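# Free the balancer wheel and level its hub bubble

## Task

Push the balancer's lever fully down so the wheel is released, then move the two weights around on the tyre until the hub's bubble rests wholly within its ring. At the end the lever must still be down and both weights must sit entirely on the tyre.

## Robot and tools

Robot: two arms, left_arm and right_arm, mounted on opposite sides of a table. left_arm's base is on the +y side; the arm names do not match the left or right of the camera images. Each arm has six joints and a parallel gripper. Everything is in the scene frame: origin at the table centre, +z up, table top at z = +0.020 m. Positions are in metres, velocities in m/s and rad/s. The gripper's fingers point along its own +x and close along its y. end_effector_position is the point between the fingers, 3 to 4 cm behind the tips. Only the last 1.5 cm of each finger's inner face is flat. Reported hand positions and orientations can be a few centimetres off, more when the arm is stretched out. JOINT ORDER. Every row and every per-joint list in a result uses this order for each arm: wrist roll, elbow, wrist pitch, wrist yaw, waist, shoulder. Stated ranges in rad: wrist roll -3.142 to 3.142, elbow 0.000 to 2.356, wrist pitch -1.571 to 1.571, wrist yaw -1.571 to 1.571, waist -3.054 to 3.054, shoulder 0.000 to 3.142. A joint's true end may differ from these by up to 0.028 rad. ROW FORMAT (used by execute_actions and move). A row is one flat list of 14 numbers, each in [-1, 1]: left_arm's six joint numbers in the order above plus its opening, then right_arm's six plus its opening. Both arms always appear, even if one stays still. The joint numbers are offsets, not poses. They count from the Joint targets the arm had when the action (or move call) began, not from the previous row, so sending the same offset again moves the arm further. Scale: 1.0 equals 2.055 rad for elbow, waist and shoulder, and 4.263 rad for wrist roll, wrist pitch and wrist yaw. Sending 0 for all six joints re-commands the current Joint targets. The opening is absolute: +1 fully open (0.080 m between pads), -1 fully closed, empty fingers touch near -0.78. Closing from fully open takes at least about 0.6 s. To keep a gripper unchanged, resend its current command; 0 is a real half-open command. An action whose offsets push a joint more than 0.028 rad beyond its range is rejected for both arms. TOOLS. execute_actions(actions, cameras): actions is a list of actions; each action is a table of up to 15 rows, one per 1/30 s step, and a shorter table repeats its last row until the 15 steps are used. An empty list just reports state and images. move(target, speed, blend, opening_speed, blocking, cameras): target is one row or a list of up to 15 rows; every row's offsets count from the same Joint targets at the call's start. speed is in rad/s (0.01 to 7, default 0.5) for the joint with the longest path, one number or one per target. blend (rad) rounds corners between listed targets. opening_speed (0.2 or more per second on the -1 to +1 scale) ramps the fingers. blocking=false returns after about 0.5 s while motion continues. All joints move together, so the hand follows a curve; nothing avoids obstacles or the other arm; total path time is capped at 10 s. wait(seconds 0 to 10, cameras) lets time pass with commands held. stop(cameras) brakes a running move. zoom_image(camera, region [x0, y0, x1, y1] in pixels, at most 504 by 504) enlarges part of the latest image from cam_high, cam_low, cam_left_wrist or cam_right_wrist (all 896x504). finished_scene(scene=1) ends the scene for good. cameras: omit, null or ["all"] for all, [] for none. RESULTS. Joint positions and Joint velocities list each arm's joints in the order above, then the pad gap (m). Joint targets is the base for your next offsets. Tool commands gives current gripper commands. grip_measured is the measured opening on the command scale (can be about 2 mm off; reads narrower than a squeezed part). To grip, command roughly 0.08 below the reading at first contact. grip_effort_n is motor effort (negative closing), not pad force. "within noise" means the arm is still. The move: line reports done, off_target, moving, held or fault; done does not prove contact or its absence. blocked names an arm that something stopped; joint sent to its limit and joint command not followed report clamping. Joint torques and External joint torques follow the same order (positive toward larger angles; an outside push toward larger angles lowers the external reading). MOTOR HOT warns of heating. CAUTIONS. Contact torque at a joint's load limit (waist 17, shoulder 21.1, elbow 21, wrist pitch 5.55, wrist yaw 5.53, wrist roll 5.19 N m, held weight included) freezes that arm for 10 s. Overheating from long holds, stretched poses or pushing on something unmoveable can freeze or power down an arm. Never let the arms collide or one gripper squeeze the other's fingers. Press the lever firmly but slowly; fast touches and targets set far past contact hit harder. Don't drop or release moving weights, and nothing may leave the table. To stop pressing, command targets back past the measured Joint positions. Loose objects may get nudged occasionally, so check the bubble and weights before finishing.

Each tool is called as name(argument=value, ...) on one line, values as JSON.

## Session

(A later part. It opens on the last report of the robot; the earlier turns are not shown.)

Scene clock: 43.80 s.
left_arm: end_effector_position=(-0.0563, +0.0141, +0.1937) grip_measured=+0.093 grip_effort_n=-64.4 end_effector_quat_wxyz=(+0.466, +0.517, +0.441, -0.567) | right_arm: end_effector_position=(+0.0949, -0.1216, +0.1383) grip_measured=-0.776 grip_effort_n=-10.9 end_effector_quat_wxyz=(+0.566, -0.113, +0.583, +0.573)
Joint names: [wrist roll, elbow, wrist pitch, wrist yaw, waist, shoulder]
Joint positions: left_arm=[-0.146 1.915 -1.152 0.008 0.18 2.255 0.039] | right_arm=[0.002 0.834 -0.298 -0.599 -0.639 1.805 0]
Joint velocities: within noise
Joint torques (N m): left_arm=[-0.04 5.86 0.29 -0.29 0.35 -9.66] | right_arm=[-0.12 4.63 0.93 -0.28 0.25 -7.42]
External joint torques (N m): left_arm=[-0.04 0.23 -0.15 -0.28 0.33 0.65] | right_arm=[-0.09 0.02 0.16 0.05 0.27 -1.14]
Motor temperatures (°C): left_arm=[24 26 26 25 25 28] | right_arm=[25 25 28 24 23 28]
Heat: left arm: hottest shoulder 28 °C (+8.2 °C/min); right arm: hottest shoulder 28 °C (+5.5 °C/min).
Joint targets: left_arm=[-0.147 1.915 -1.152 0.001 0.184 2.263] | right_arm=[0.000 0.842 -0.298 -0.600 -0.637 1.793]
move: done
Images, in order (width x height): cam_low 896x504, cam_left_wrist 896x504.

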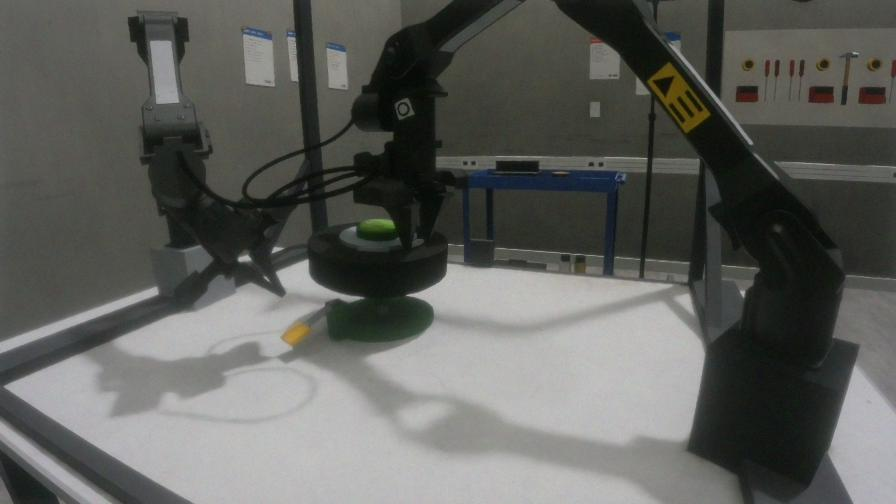

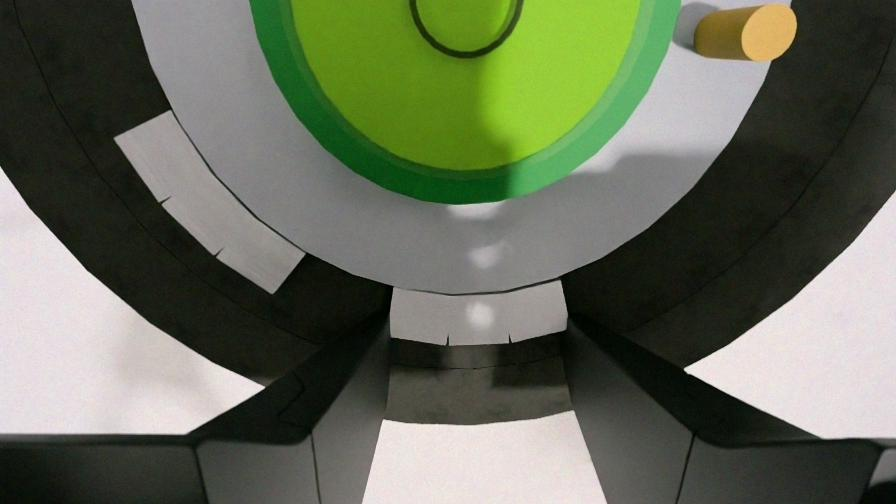

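move(target=[0,0.0852,-0.0425,0,0,-0.0029,0.0, 0,0,0,0,0,0,-0.8], speed=0.15)

zoom_image(camera="cam_high", region=[400, 240, 530, 380])

Scene clock: 45.77 s.
left_arm: end_effector_position=(-0.0536, +0.0162, +0.2346) grip_measured=+0.053 grip_effort_n=-83.5 end_effector_quat_wxyz=(+0.464, +0.521, +0.445, -0.561) | right_arm: end_effector_position=(+0.0949, -0.1216, +0.1383) grip_measured=-0.776 grip_effort_n=-10.5 end_effector_quat_wxyz=(+0.566, -0.113, +0.583, +0.573)
Joint names: [wrist roll, elbow, wrist pitch, wrist yaw, waist, shoulder]
Joint positions: left_arm=[-0.146 2.078 -1.332 0.007 0.184 2.255 0.037] | right_arm=[0.002 0.834 -0.298 -0.599 -0.639 1.805 0]
Joint velocities: within noise
Joint torques (N m): left_arm=[-0.07 7.29 0.17 -0.26 0.14 -10.48] | right_arm=[-0.11 4.61 0.93 -0.27 0.17 -7.4]
External joint torques (N m): left_arm=[-0.08 1.7 -0.26 -0.27 0.25 -0.26] | right_arm=[-0.08 0.1 0.2 0.06 0.17 -1.17]
Motor temperatures (°C): left_arm=[24 27 26 25 25 28] | right_arm=[25 25 28 24 23 28]
Heat: left arm: hottest shoulder 28 °C (+7.9 °C/min); right arm: hottest shoulder 28 °C (+5.2 °C/min).
Joint targets: left_arm=[-0.147 2.090 -1.333 0.001 0.184 2.257] | right_arm=[0.000 0.842 -0.298 -0.600 -0.637 1.793]
move: done

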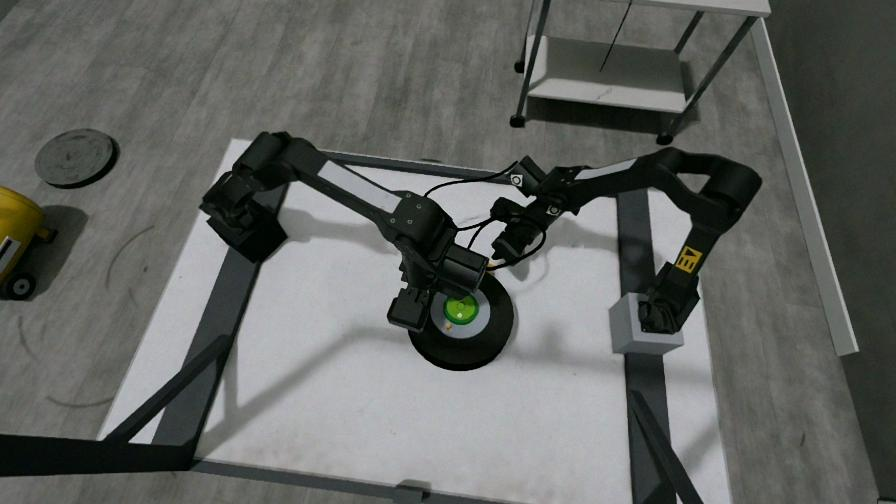

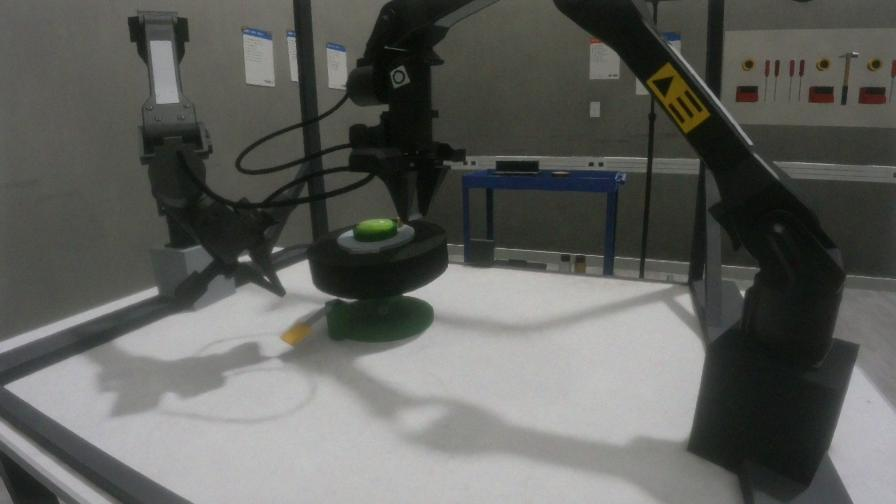

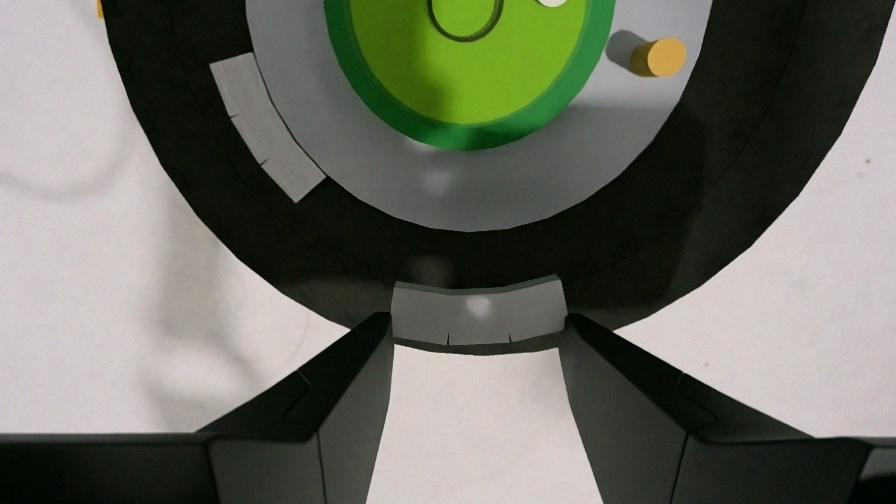

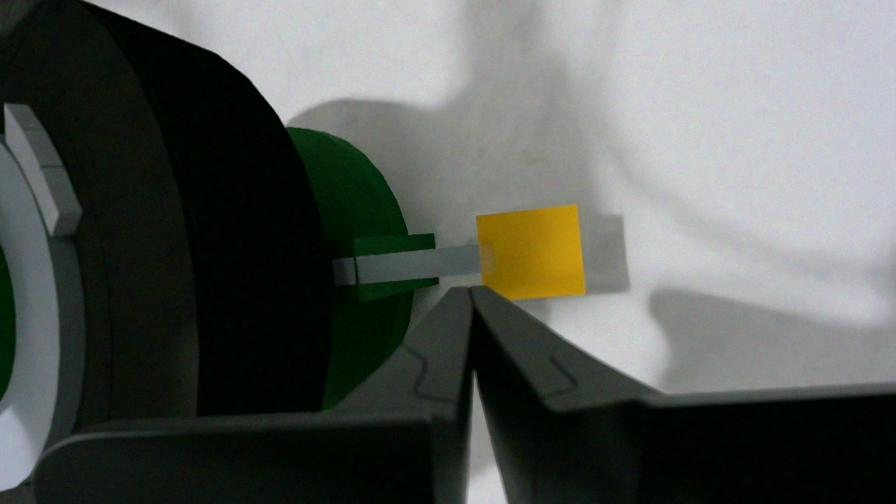

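Scaled by 3.600 from the camera's 896x504 image, which has a finer 1280x720 frame.

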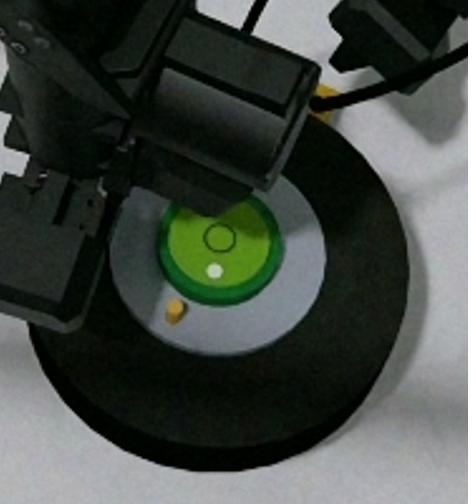

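move(target=[-0.1741,0.1124,-0.0244,0,-0.0365,0.0966,0.0, 0,0,0,0,0,0,-0.8], speed=0.4)

zoom_image(camera="cam_high", region=[400, 240, 530, 380])

zoom_image(camera="cam_low", region=[300, 150, 480, 290])

Scene clock: 52.20 s.
left_arm: end_effector_position=(-0.0921, +0.0079, +0.2101) grip_measured=+0.053 grip_effort_n=-83.5 end_effector_quat_wxyz=(+0.605, +0.361, +0.610, -0.363) | right_arm: end_effector_position=(+0.0949, -0.1216, +0.1383) grip_measured=-0.776 grip_effort_n=-10.9 end_effector_quat_wxyz=(+0.566, -0.113, +0.583, +0.573)
Joint names: [wrist roll, elbow, wrist pitch, wrist yaw, waist, shoulder]
Joint positions: left_arm=[-0.887 2.31 -1.435 0.007 0.112 2.443 0.037] | right_arm=[0.002 0.834 -0.298 -0.599 -0.639 1.805 0]
Joint velocities: within noise
Joint torques (N m): left_arm=[-0.14 6.97 0.02 -0.27 -0.23 -10.15] | right_arm=[-0.1 4.6 0.93 -0.28 0.25 -7.42]
External joint torques (N m): left_arm=[-0.14 1.56 -0.28 -0.23 -0.31 0.87] | right_arm=[-0.08 0.05 0.18 0.05 0.22 -1.19]
Motor temperatures (°C): left_arm=[24 27 26 25 25 30] | right_arm=[25 25 28 24 23 29]
Heat: left arm: hottest shoulder 30 °C (+9.2 °C/min); right arm: hottest shoulder 29 °C (+5.7 °C/min).
Joint targets: left_arm=[-0.890 2.321 -1.437 0.001 0.109 2.456] | right_arm=[0.000 0.842 -0.298 -0.600 -0.637 1.793]
move: done

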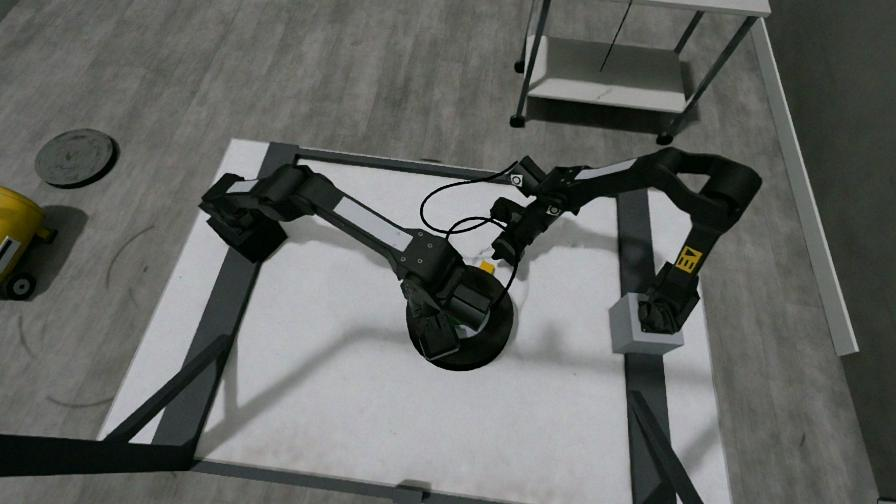

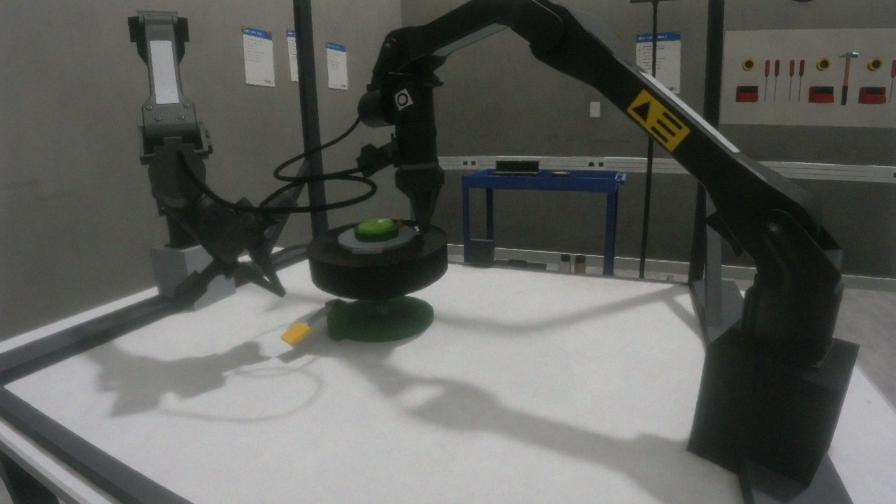

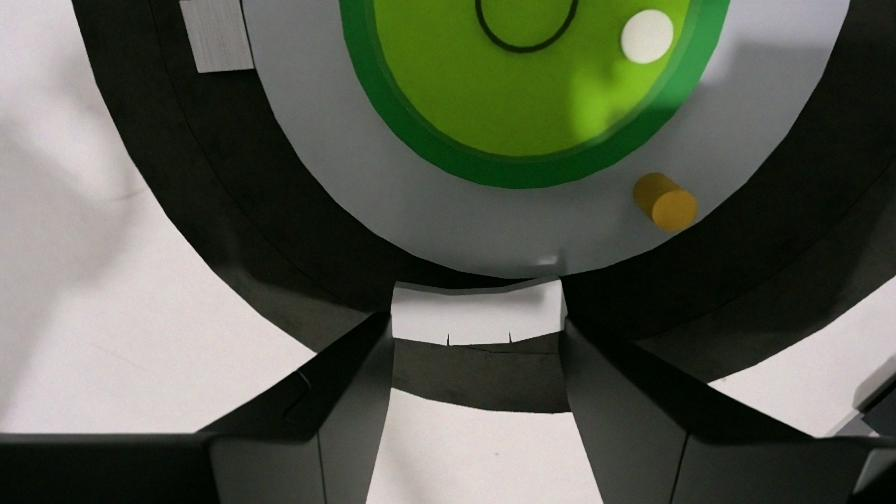

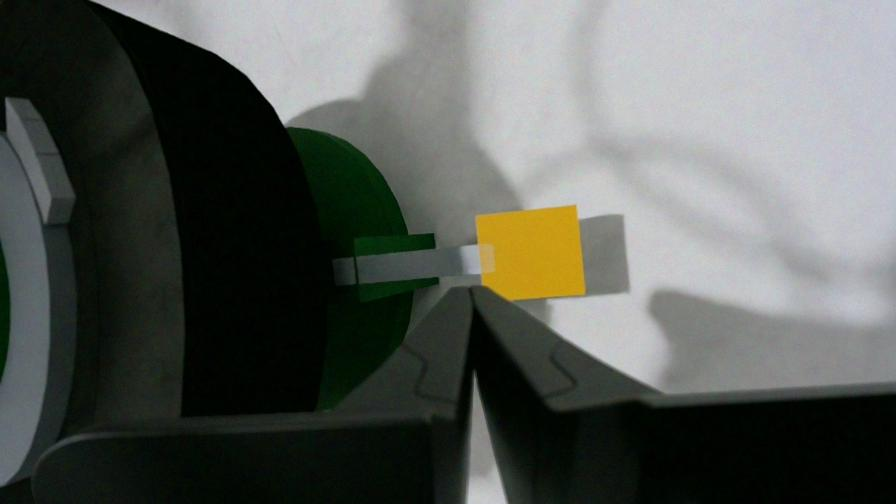

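Scaled by 3.600 from the camera's 896x504 image, which has a finer 1280x720 frame.

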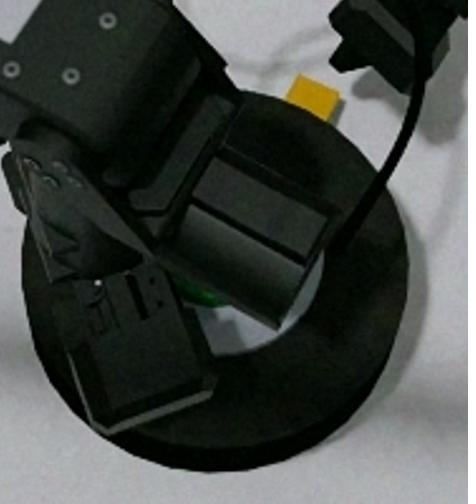

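Scaled by 2.800 from the camera's 896x504 image, which has a finer 1280x720 frame.

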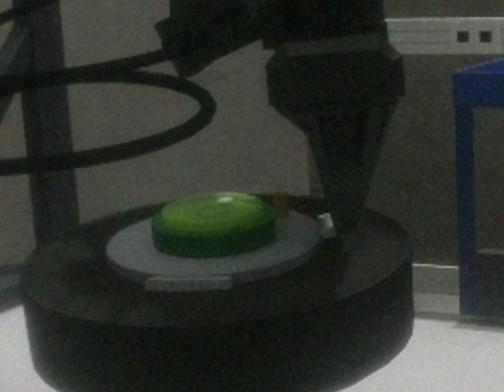

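move(target=[[0.0342,0,0,0,-0.0058,0,0.0, 0,0,0,0,0,0,-0.8],[0.0342,-0.0268,0.011,0,-0.0058,-0.0043,0.0, 0,0,0,0,0,0,-0.8]], speed=0.1, cameras=["cam_low","cam_left_wrist"])

zoom_image(camera="cam_low", region=[300, 150, 480, 290])

Scene clock: 56.10 s.
left_arm: end_effector_position=(-0.0988, +0.0084, +0.2009) grip_measured=+0.053 grip_effort_n=-83.5 end_effector_quat_wxyz=(+0.576, +0.404, +0.579, -0.411) | right_arm: end_effector_position=(+0.0949, -0.1216, +0.1383) grip_measured=-0.776 grip_effort_n=-10.5 end_effector_quat_wxyz=(+0.566, -0.113, +0.583, +0.573)
Joint names: [wrist roll, elbow, wrist pitch, wrist yaw, waist, shoulder]
Joint positions: left_arm=[-0.746 2.273 -1.392 0.007 0.099 2.443 0.037] | right_arm=[0.002 0.834 -0.298 -0.599 -0.639 1.805 0]
Joint velocities: within noise
Joint torques (N m): left_arm=[0.05 5.03 0.29 -0.27 -0.17 -11.03] | right_arm=[-0.1 4.65 0.94 -0.28 0.29 -7.43]
External joint torques (N m): left_arm=[0.05 -0.45 -0.03 -0.23 -0.23 0.07] | right_arm=[-0.07 0.02 0.17 0.05 0.3 -1.15]
Motor temperatures (°C): left_arm=[24 27 26 25 25 32] | right_arm=[25 25 28 24 23 29]
Heat: left arm: hottest shoulder 32 °C (+10.7 °C/min); right arm: hottest shoulder 29 °C (+5.3 °C/min).
Joint targets: left_arm=[-0.744 2.266 -1.390 0.001 0.098 2.447] | right_arm=[0.000 0.842 -0.298 -0.600 -0.637 1.793]
move: done
Images, in order (width x height): cam_low 896x504, cam_left_wrist 896x504.

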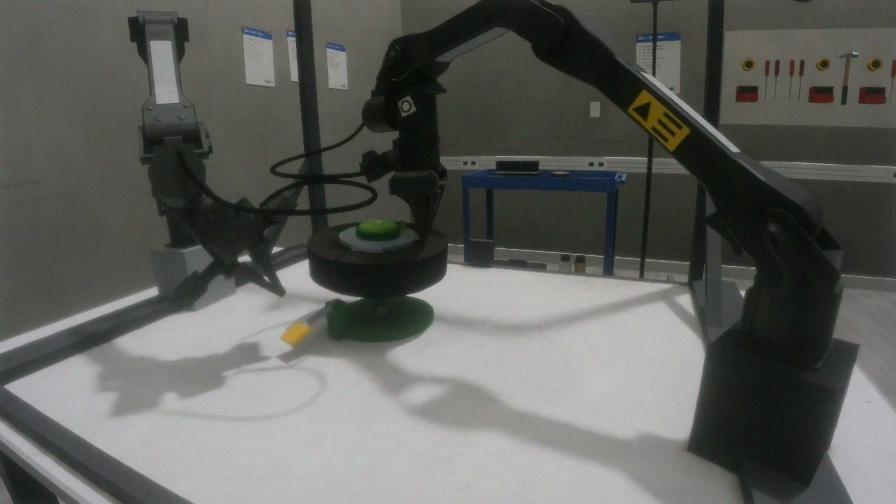

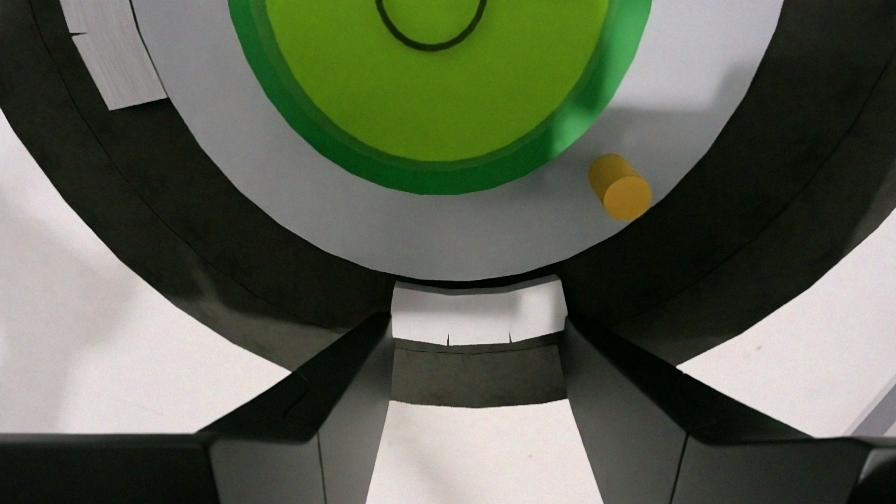

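Scaled by 2.800 from the camera's 896x504 image, which has a finer 1280x720 frame.

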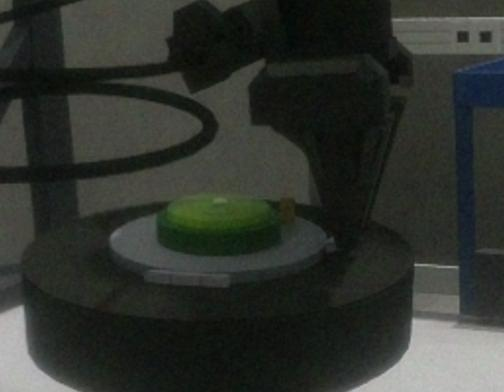

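move(target=[[-0.0331,-0.0078,0.0016,0,0,-0.0044,0.0, 0,0,0,0,0,0,-0.8],[-0.0331,-0.0229,0.0087,0,0,-0.0051,0.0, 0,0,0,0,0,0,-0.8]], speed=0.08, cameras=["cam_low","cam_left_wrist"])

zoom_image(camera="cam_low", region=[300, 150, 480, 290])

Scene clock: 59.93 s.
left_arm: end_effector_position=(-0.0998, +0.0094, +0.1941) grip_measured=+0.053 grip_effort_n=-83.5 end_effector_quat_wxyz=(+0.601, +0.365, +0.605, -0.372) | right_arm: end_effector_position=(+0.0949, -0.1216, +0.1383) grip_measured=-0.776 grip_effort_n=-10.5 end_effector_quat_wxyz=(+0.566, -0.113, +0.583, +0.573)
Joint names: [wrist roll, elbow, wrist pitch, wrist yaw, waist, shoulder]
Joint positions: left_arm=[-0.882 2.233 -1.358 0.007 0.096 2.436 0.037] | right_arm=[0.002 0.834 -0.298 -0.599 -0.639 1.805 0]
Joint velocities: within noise
Joint torques (N m): left_arm=[-0.16 4.09 0.54 -0.3 0.09 -11.34] | right_arm=[-0.1 4.6 0.97 -0.28 0.24 -7.35]
External joint torques (N m): left_arm=[-0.16 -1.36 0.22 -0.27 0.02 -0.35] | right_arm=[-0.07 0.03 0.21 0.04 0.25 -1.09]
Motor temperatures (°C): left_arm=[24 27 26 25 25 34] | right_arm=[25 25 28 24 23 29]
Heat: left arm: hottest shoulder 34 °C (+12.0 °C/min); right arm: hottest shoulder 29 °C (+5.0 °C/min).
Joint targets: left_arm=[-0.885 2.219 -1.353 0.001 0.097 2.437] | right_arm=[0.000 0.842 -0.298 -0.600 -0.637 1.793]
move: done
Images, in order (width x height): cam_low 896x504, cam_left_wrist 896x504.

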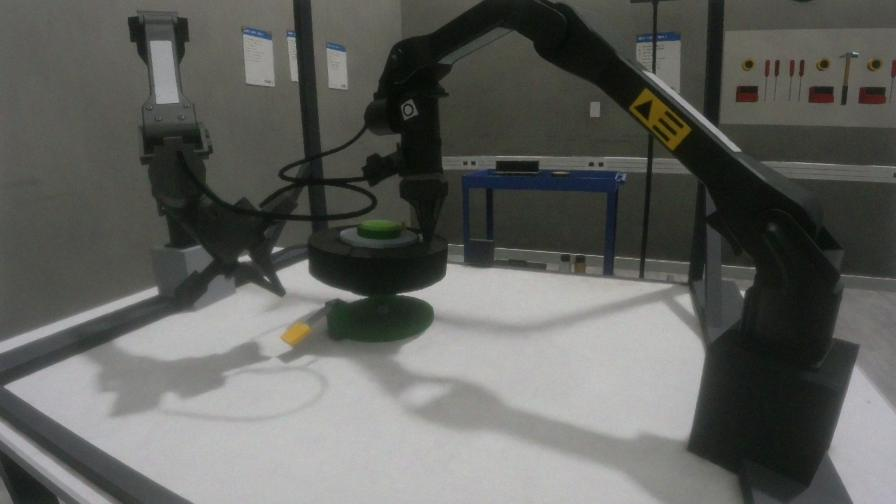

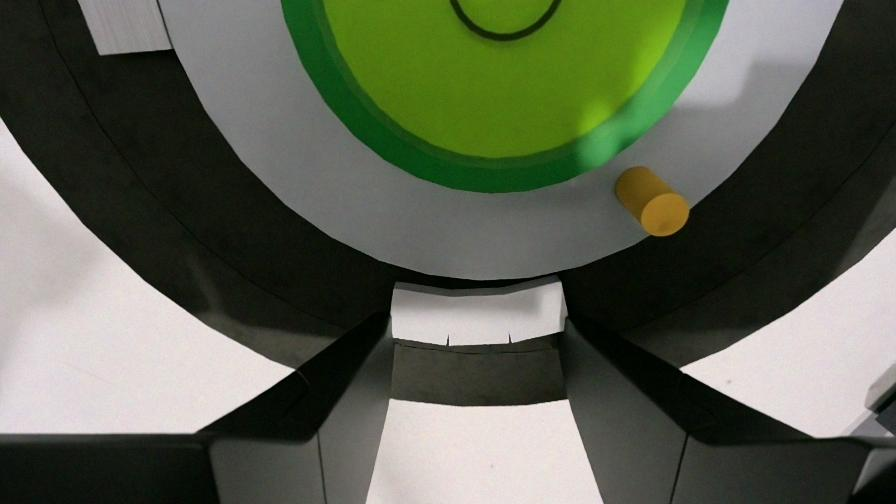

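Scaled by 2.800 from the camera's 896x504 image, which has a finer 1280x720 frame.

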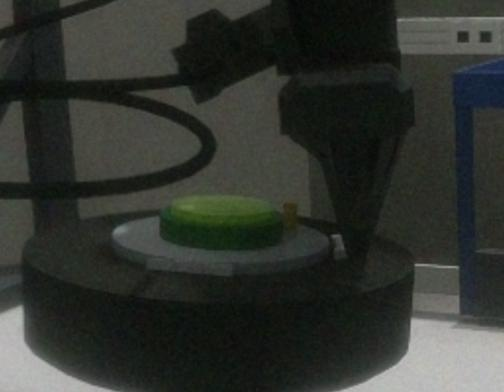

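move(target=[0,0.002,0,0,0,0,0.4, 0,0,0,0,0,0,-0.8], opening_speed=0.3, speed=0.05, cameras=["cam_low","cam_left_wrist"])

Scene clock: 61.87 s.
left_arm: end_effector_position=(-0.0999, +0.0091, +0.1941) grip_measured=+0.395 grip_effort_n=19.8 end_effector_quat_wxyz=(+0.601, +0.364, +0.605, -0.373) | right_arm: end_effector_position=(+0.0949, -0.1216, +0.1383) grip_measured=-0.776 grip_effort_n=-10.9 end_effector_quat_wxyz=(+0.566, -0.113, +0.583, +0.573)
Joint names: [wrist roll, elbow, wrist pitch, wrist yaw, waist, shoulder]
Joint positions: left_arm=[-0.882 2.233 -1.357 0.007 0.096 2.436 0.053] | right_arm=[0.002 0.834 -0.298 -0.599 -0.639 1.805 0]
Joint velocities: within noise
Joint torques (N m): left_arm=[-0.15 4.58 0.42 -0.31 0.2 -11.29] | right_arm=[-0.11 4.64 0.94 -0.28 0.23 -7.41]
External joint torques (N m): left_arm=[-0.15 -0.92 0.1 -0.28 0.23 -0.18] | right_arm=[-0.08 0.08 0.19 0.04 0.25 -1.16]
Motor temperatures (°C): left_arm=[24 27 26 25 25 35] | right_arm=[25 25 28 24 23 29]
Heat: left arm: hottest shoulder 35 °C (+13.0 °C/min); right arm: hottest shoulder 29 °C (+5.0 °C/min). Heating fast: the left arm's shoulder motor: a push or a pull is the cause, and it goes on while you think. Ease it with your next call, before anything else.
Joint targets: left_arm=[-0.885 2.223 -1.353 0.001 0.097 2.437] | right_arm=[0.000 0.842 -0.298 -0.600 -0.637 1.793]
move: done
Images, in order (width x height): cam_low 896x504, cam_left_wrist 896x504.

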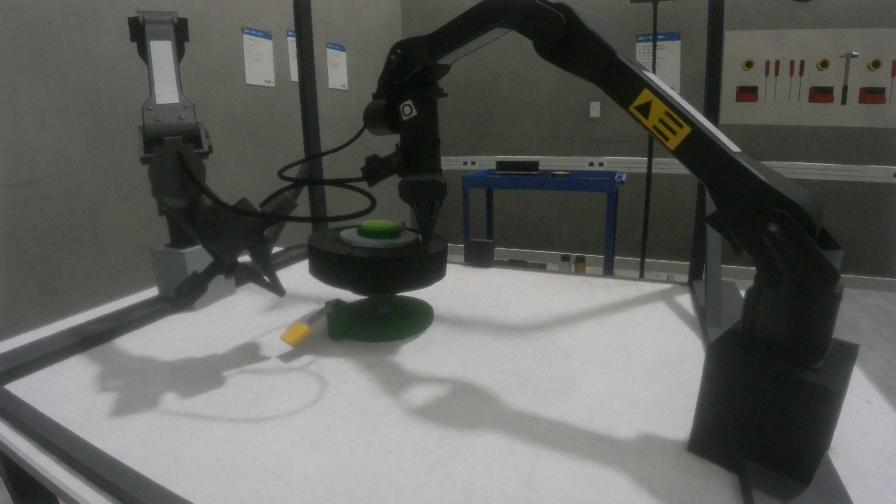

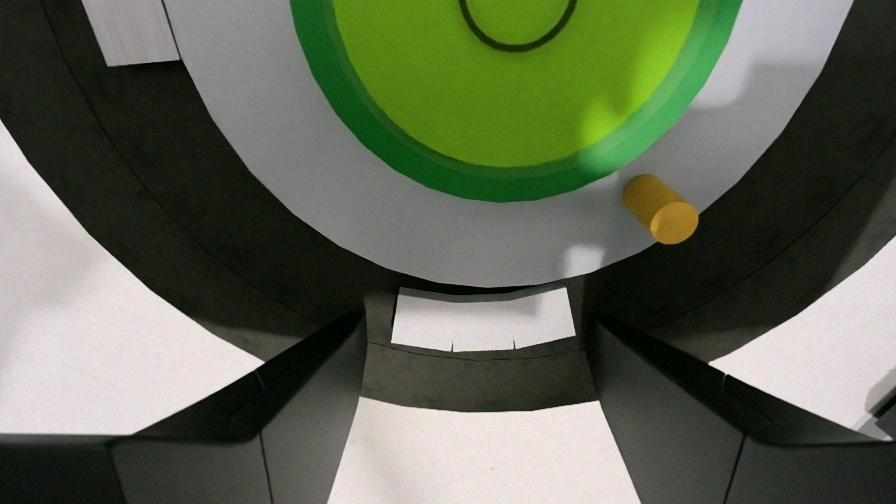

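move(target=[[0,0.047,-0.0197,0,0,0.009,0.4, 0,0,0,0,0,0,-0.8],[0.2076,-0.0229,0.0023,0,0.1041,-0.1971,0.4, 0,0,0,0,0,0,-0.8]], speed=[0.15, 0.7])

zoom_image(camera="cam_high", region=[400, 240, 530, 380])

Scene clock: 65.23 s.
left_arm: end_effector_position=(+0.0023, +0.0013, +0.3553) grip_measured=+0.397 grip_effort_n=14.2 end_effector_quat_wxyz=(+0.522, +0.437, +0.364, -0.636) | right_arm: end_effector_position=(+0.0949, -0.1216, +0.1383) grip_measured=-0.776 grip_effort_n=-10.9 end_effector_quat_wxyz=(+0.566, -0.113, +0.583, +0.573)
Joint names: [wrist roll, elbow, wrist pitch, wrist yaw, waist, shoulder]
Joint positions: left_arm=[-0.003 2.182 -1.346 0.006 0.311 2.045 0.053] | right_arm=[0.002 0.834 -0.298 -0.599 -0.639 1.805 0]
Joint velocities: within noise
Joint torques (N m): left_arm=[0.11 5.47 0.91 -0.2 -0.08 -11.03] | right_arm=[-0.1 4.56 0.95 -0.27 0.24 -7.41]
External joint torques (N m): left_arm=[0.11 -0.2 0.02 -0.21 -0.01 -2.01] | right_arm=[-0.07 0.02 0.2 0.05 0.27 -1.19]
Motor temperatures (°C): left_arm=[24 27 26 25 25 36] | right_arm=[25 25 28 24 23 30]
Heat: left arm: hottest shoulder 36 °C (+14.2 °C/min); right arm: hottest shoulder 30 °C (+5.1 °C/min).
Joint targets: left_arm=[0.000 2.176 -1.343 0.001 0.311 2.031] | right_arm=[0.000 0.842 -0.298 -0.600 -0.637 1.793]
move: done

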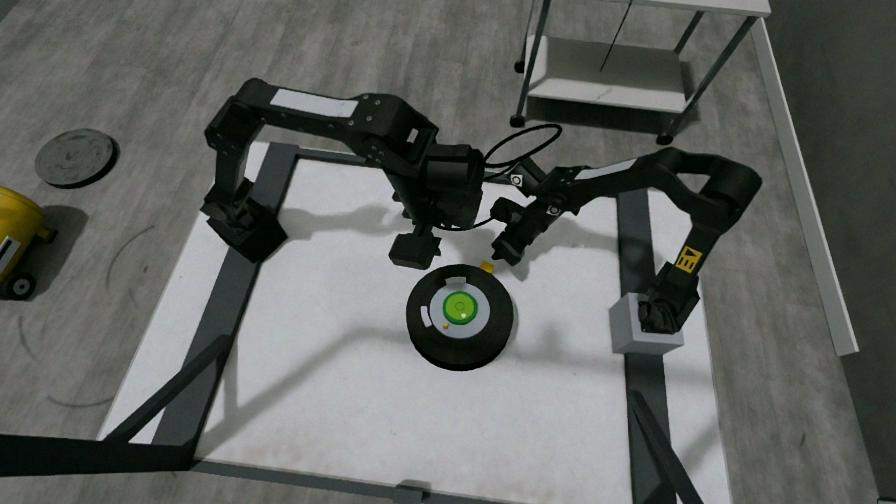

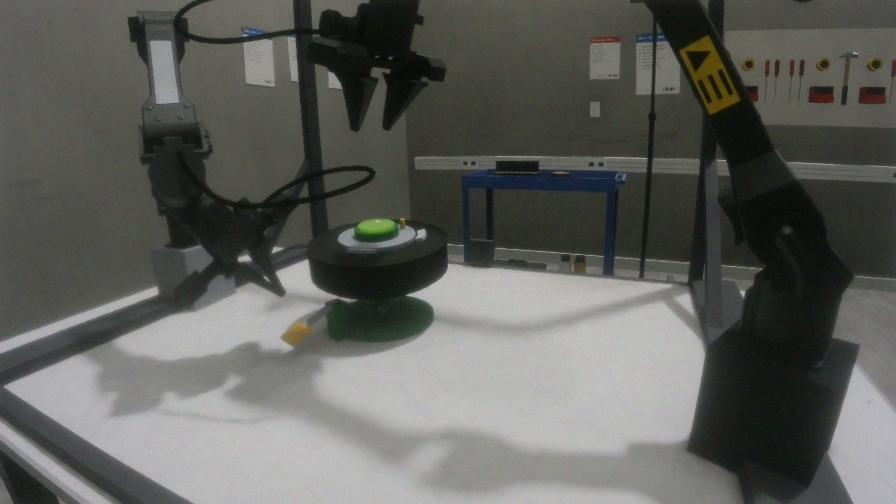

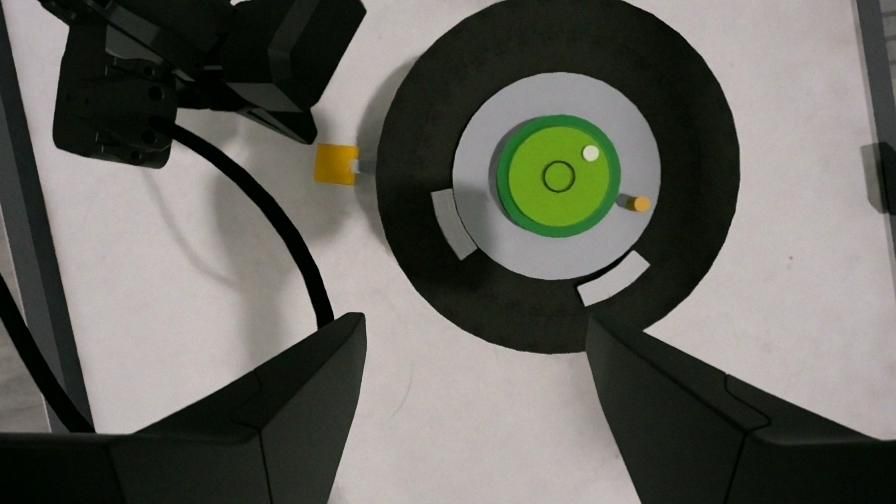

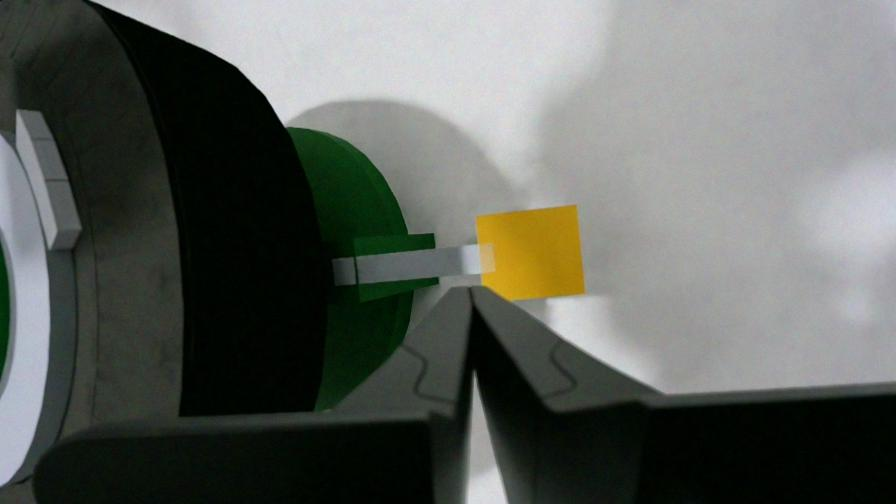

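Scaled by 3.600 from the camera's 896x504 image, which has a finer 1280x720 frame.

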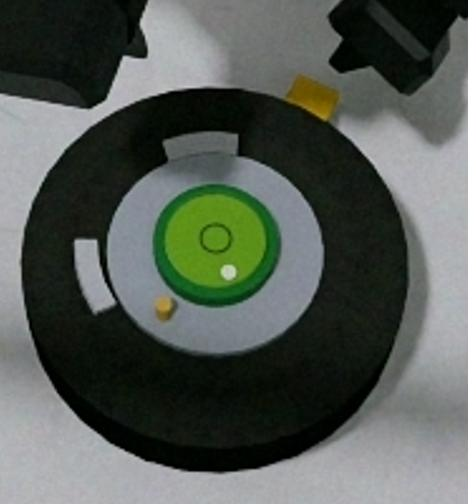

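move(target=[[0,0,0,0,-0.297,0,0.4, -0.2111,0.3689,-0.1647,0.1407,0.0667,0.0277,0.5],[0,0,0,0,-0.297,0,0.4, -0.4225,0.4779,-0.2362,0.1407,0.2793,0.1444,0.5]], speed=0.7, opening_speed=1)

Scene clock: 71.10 s.
left_arm: end_effector_position=(-0.2361, +0.1312, +0.3554) grip_measured=+0.397 grip_effort_n=14.2 end_effector_quat_wxyz=(+0.307, +0.526, +0.215, -0.763) | right_arm: end_effector_position=(-0.0105, -0.0391, +0.2374) grip_measured=+0.497 grip_effort_n=13.3 end_effector_quat_wxyz=(+0.077, +0.703, +0.075, -0.703)
Joint names: [wrist roll, elbow, wrist pitch, wrist yaw, waist, shoulder]
Joint positions: left_arm=[-0.003 2.182 -1.345 0.005 -0.299 2.045 0.053] | right_arm=[-1.797 1.813 -1.303 0 -0.063 2.084 0.057]
Joint velocities: within noise
Joint torques (N m): left_arm=[0.1 5.3 0.92 -0.13 -0.1 -10.79] | right_arm=[-0.16 5.55 0.17 -0.02 0.04 -8.09]
External joint torques (N m): left_arm=[0.1 -0.3 0.06 -0.13 -0.11 -1.87] | right_arm=[-0.16 0.24 -0.08 0.03 0.01 0.81]
Motor temperatures (°C): left_arm=[24 26 26 25 25 38] | right_arm=[25 25 28 24 23 30]
Heat: left arm: hottest shoulder 38 °C (+16.2 °C/min); right arm: hottest shoulder 30 °C (+4.1 °C/min).
Joint targets: left_arm=[0.000 2.176 -1.343 0.001 -0.299 2.031] | right_arm=[-1.801 1.824 -1.305 0.000 -0.063 2.090]
move: done

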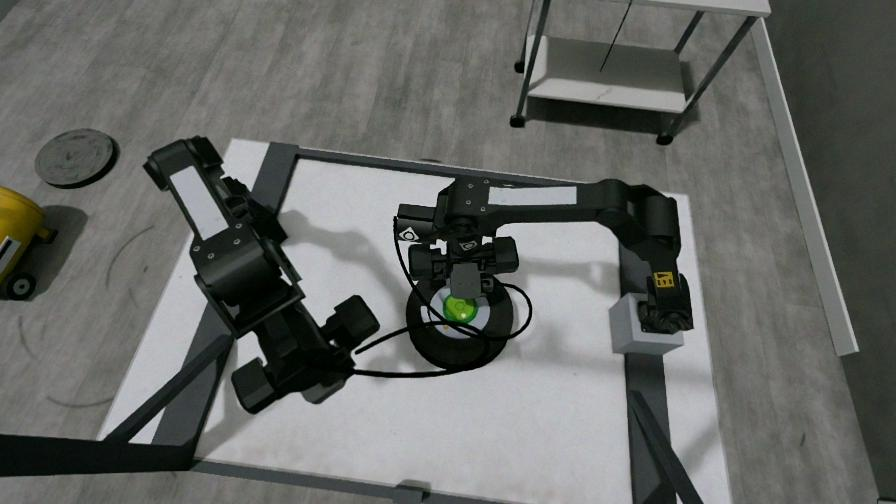

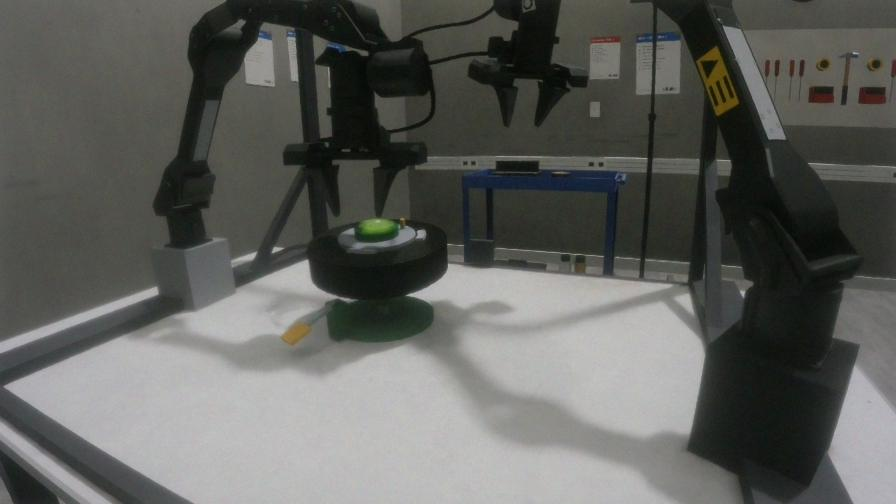

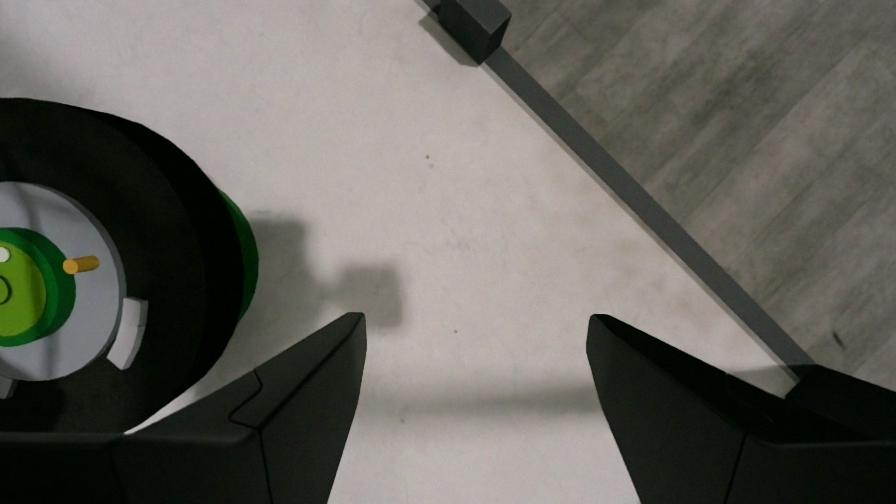

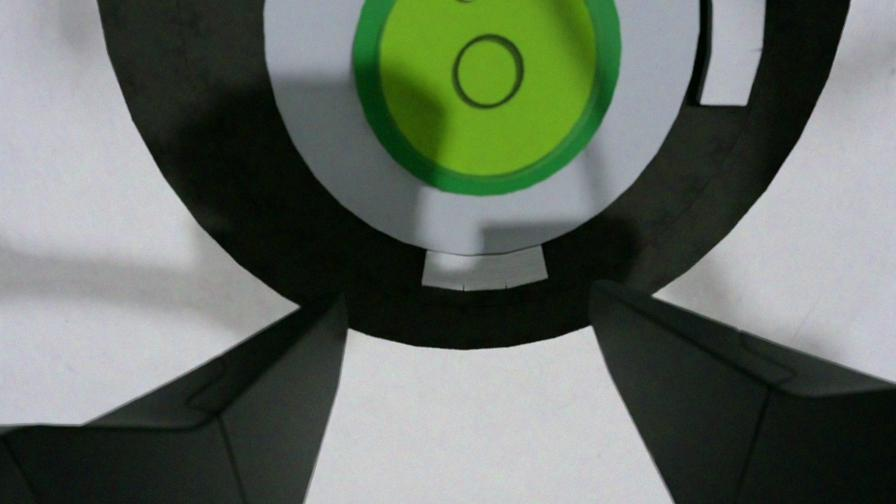

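move(target=[0,0,0,0,0,0,0.4, 0.0012,-0.019,0.0183,0,0.0024,0.0192,0.5], speed=0.15, cameras=["cam_low","cam_right_wrist"])

Scene clock: 72.80 s.
left_arm: end_effector_position=(-0.2361, +0.1312, +0.3554) grip_measured=+0.397 grip_effort_n=14.2 end_effector_quat_wxyz=(+0.307, +0.526, +0.215, -0.763) | right_arm: end_effector_position=(-0.0115, -0.0290, +0.2157) grip_measured=+0.497 grip_effort_n=13.3 end_effector_quat_wxyz=(+0.075, +0.703, +0.079, -0.703)
Joint names: [wrist roll, elbow, wrist pitch, wrist yaw, waist, shoulder]
Joint positions: left_arm=[-0.003 2.182 -1.345 0.005 -0.299 2.045 0.053] | right_arm=[-1.797 1.789 -1.229 0 -0.061 2.125 0.057]
Joint velocities: within noise
Joint torques (N m): left_arm=[0.06 5.28 0.9 -0.13 -0.14 -10.95] | right_arm=[0.04 4.08 0.54 -0.01 0.38 -8.47]
External joint torques (N m): left_arm=[0.06 -0.34 0.04 -0.13 -0.14 -1.98] | right_arm=[0.04 -1.23 0.28 0.03 0.38 0.68]
Motor temperatures (°C): left_arm=[24 26 26 25 25 38] | right_arm=[25 26 28 24 23 30]
Heat: left arm: hottest shoulder 38 °C (+16.1 °C/min); right arm: hottest shoulder 30 °C (+4.0 °C/min).
Joint targets: left_arm=[0.000 2.176 -1.343 0.001 -0.299 2.031] | right_arm=[-1.796 1.785 -1.227 0.000 -0.058 2.129]
move: done
Images, in order (width x height): cam_low 896x504, cam_right_wrist 896x504.

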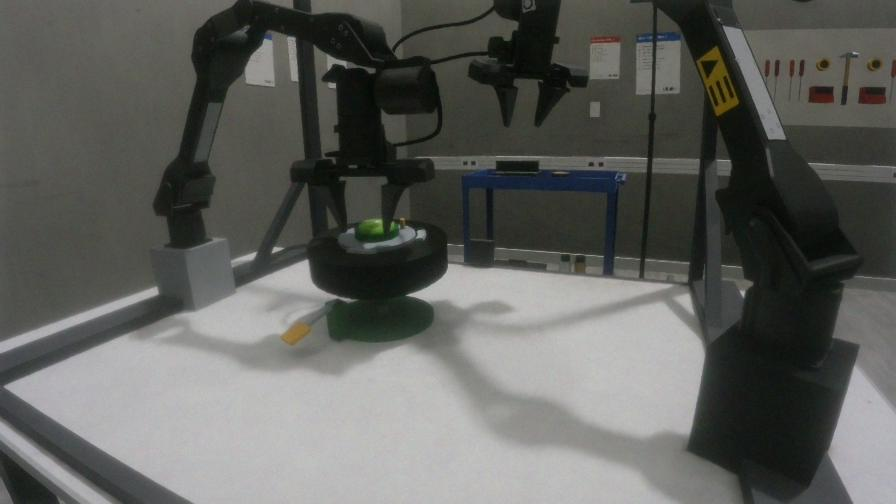

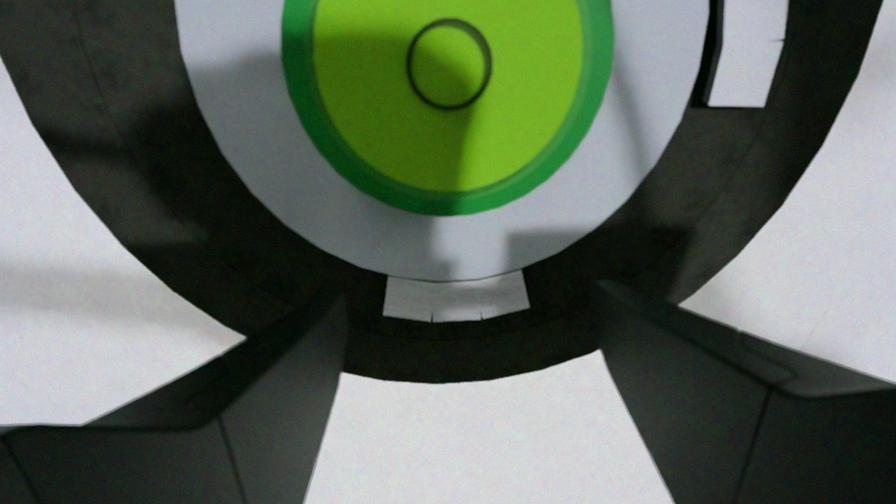

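move(target=[0,0,0,0,0,0,0.4, -0.0077,-0.0151,0.0099,0,-0.016,0.0053,0.5], speed=0.08, cameras=["cam_low","cam_right_wrist"])

Scene clock: 74.53 s.
left_arm: end_effector_position=(-0.2361, +0.1312, +0.3554) grip_measured=+0.397 grip_effort_n=14.2 end_effector_quat_wxyz=(+0.307, +0.526, +0.215, -0.763) | right_arm: end_effector_position=(+0.0003, -0.0278, +0.2041) grip_measured=+0.497 grip_effort_n=13.3 end_effector_quat_wxyz=(+0.074, +0.703, +0.079, -0.703)
Joint names: [wrist roll, elbow, wrist pitch, wrist yaw, waist, shoulder]
Joint positions: left_arm=[-0.003 2.182 -1.345 0.005 -0.299 2.045 0.053] | right_arm=[-1.824 1.758 -1.187 0 -0.089 2.135 0.057]
Joint velocities: within noise
Joint torques (N m): left_arm=[0.1 5.32 0.91 -0.16 -0.04 -10.94] | right_arm=[-0.15 3.96 0.53 -0.01 -0.04 -8.36]
External joint torques (N m): left_arm=[0.1 -0.36 0.02 -0.16 0.03 -1.93] | right_arm=[-0.15 -1.33 0.28 0.03 -0.02 0.86]
Motor temperatures (°C): left_arm=[24 26 26 25 25 38] | right_arm=[25 26 28 24 23 30]
Heat: left arm: hottest shoulder 38 °C (+15.1 °C/min); right arm: hottest shoulder 30 °C (+4.0 °C/min).
Joint targets: left_arm=[0.000 2.176 -1.343 0.001 -0.299 2.031] | right_arm=[-1.829 1.754 -1.185 0.000 -0.091 2.140]
move: done
Images, in order (width x height): cam_low 896x504, cam_right_wrist 896x504.

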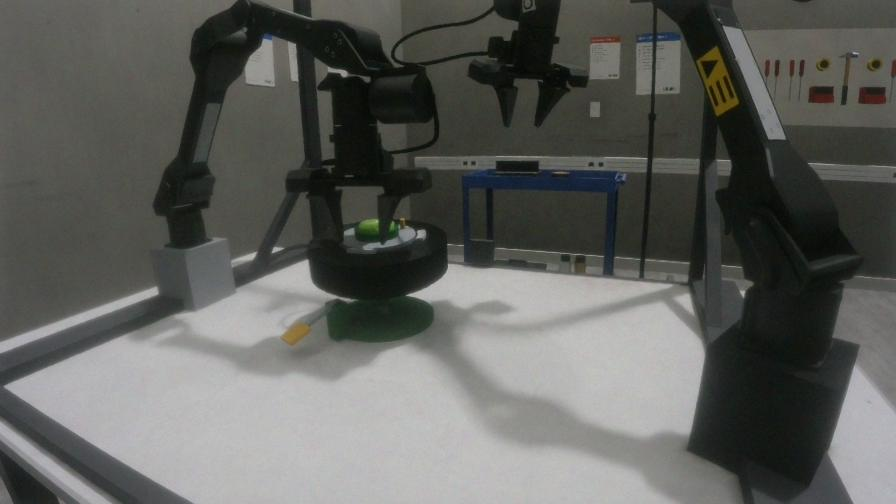

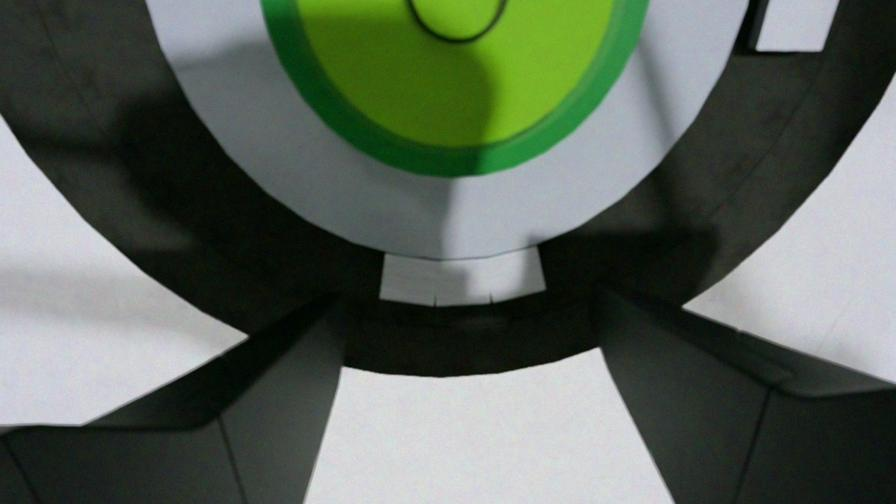

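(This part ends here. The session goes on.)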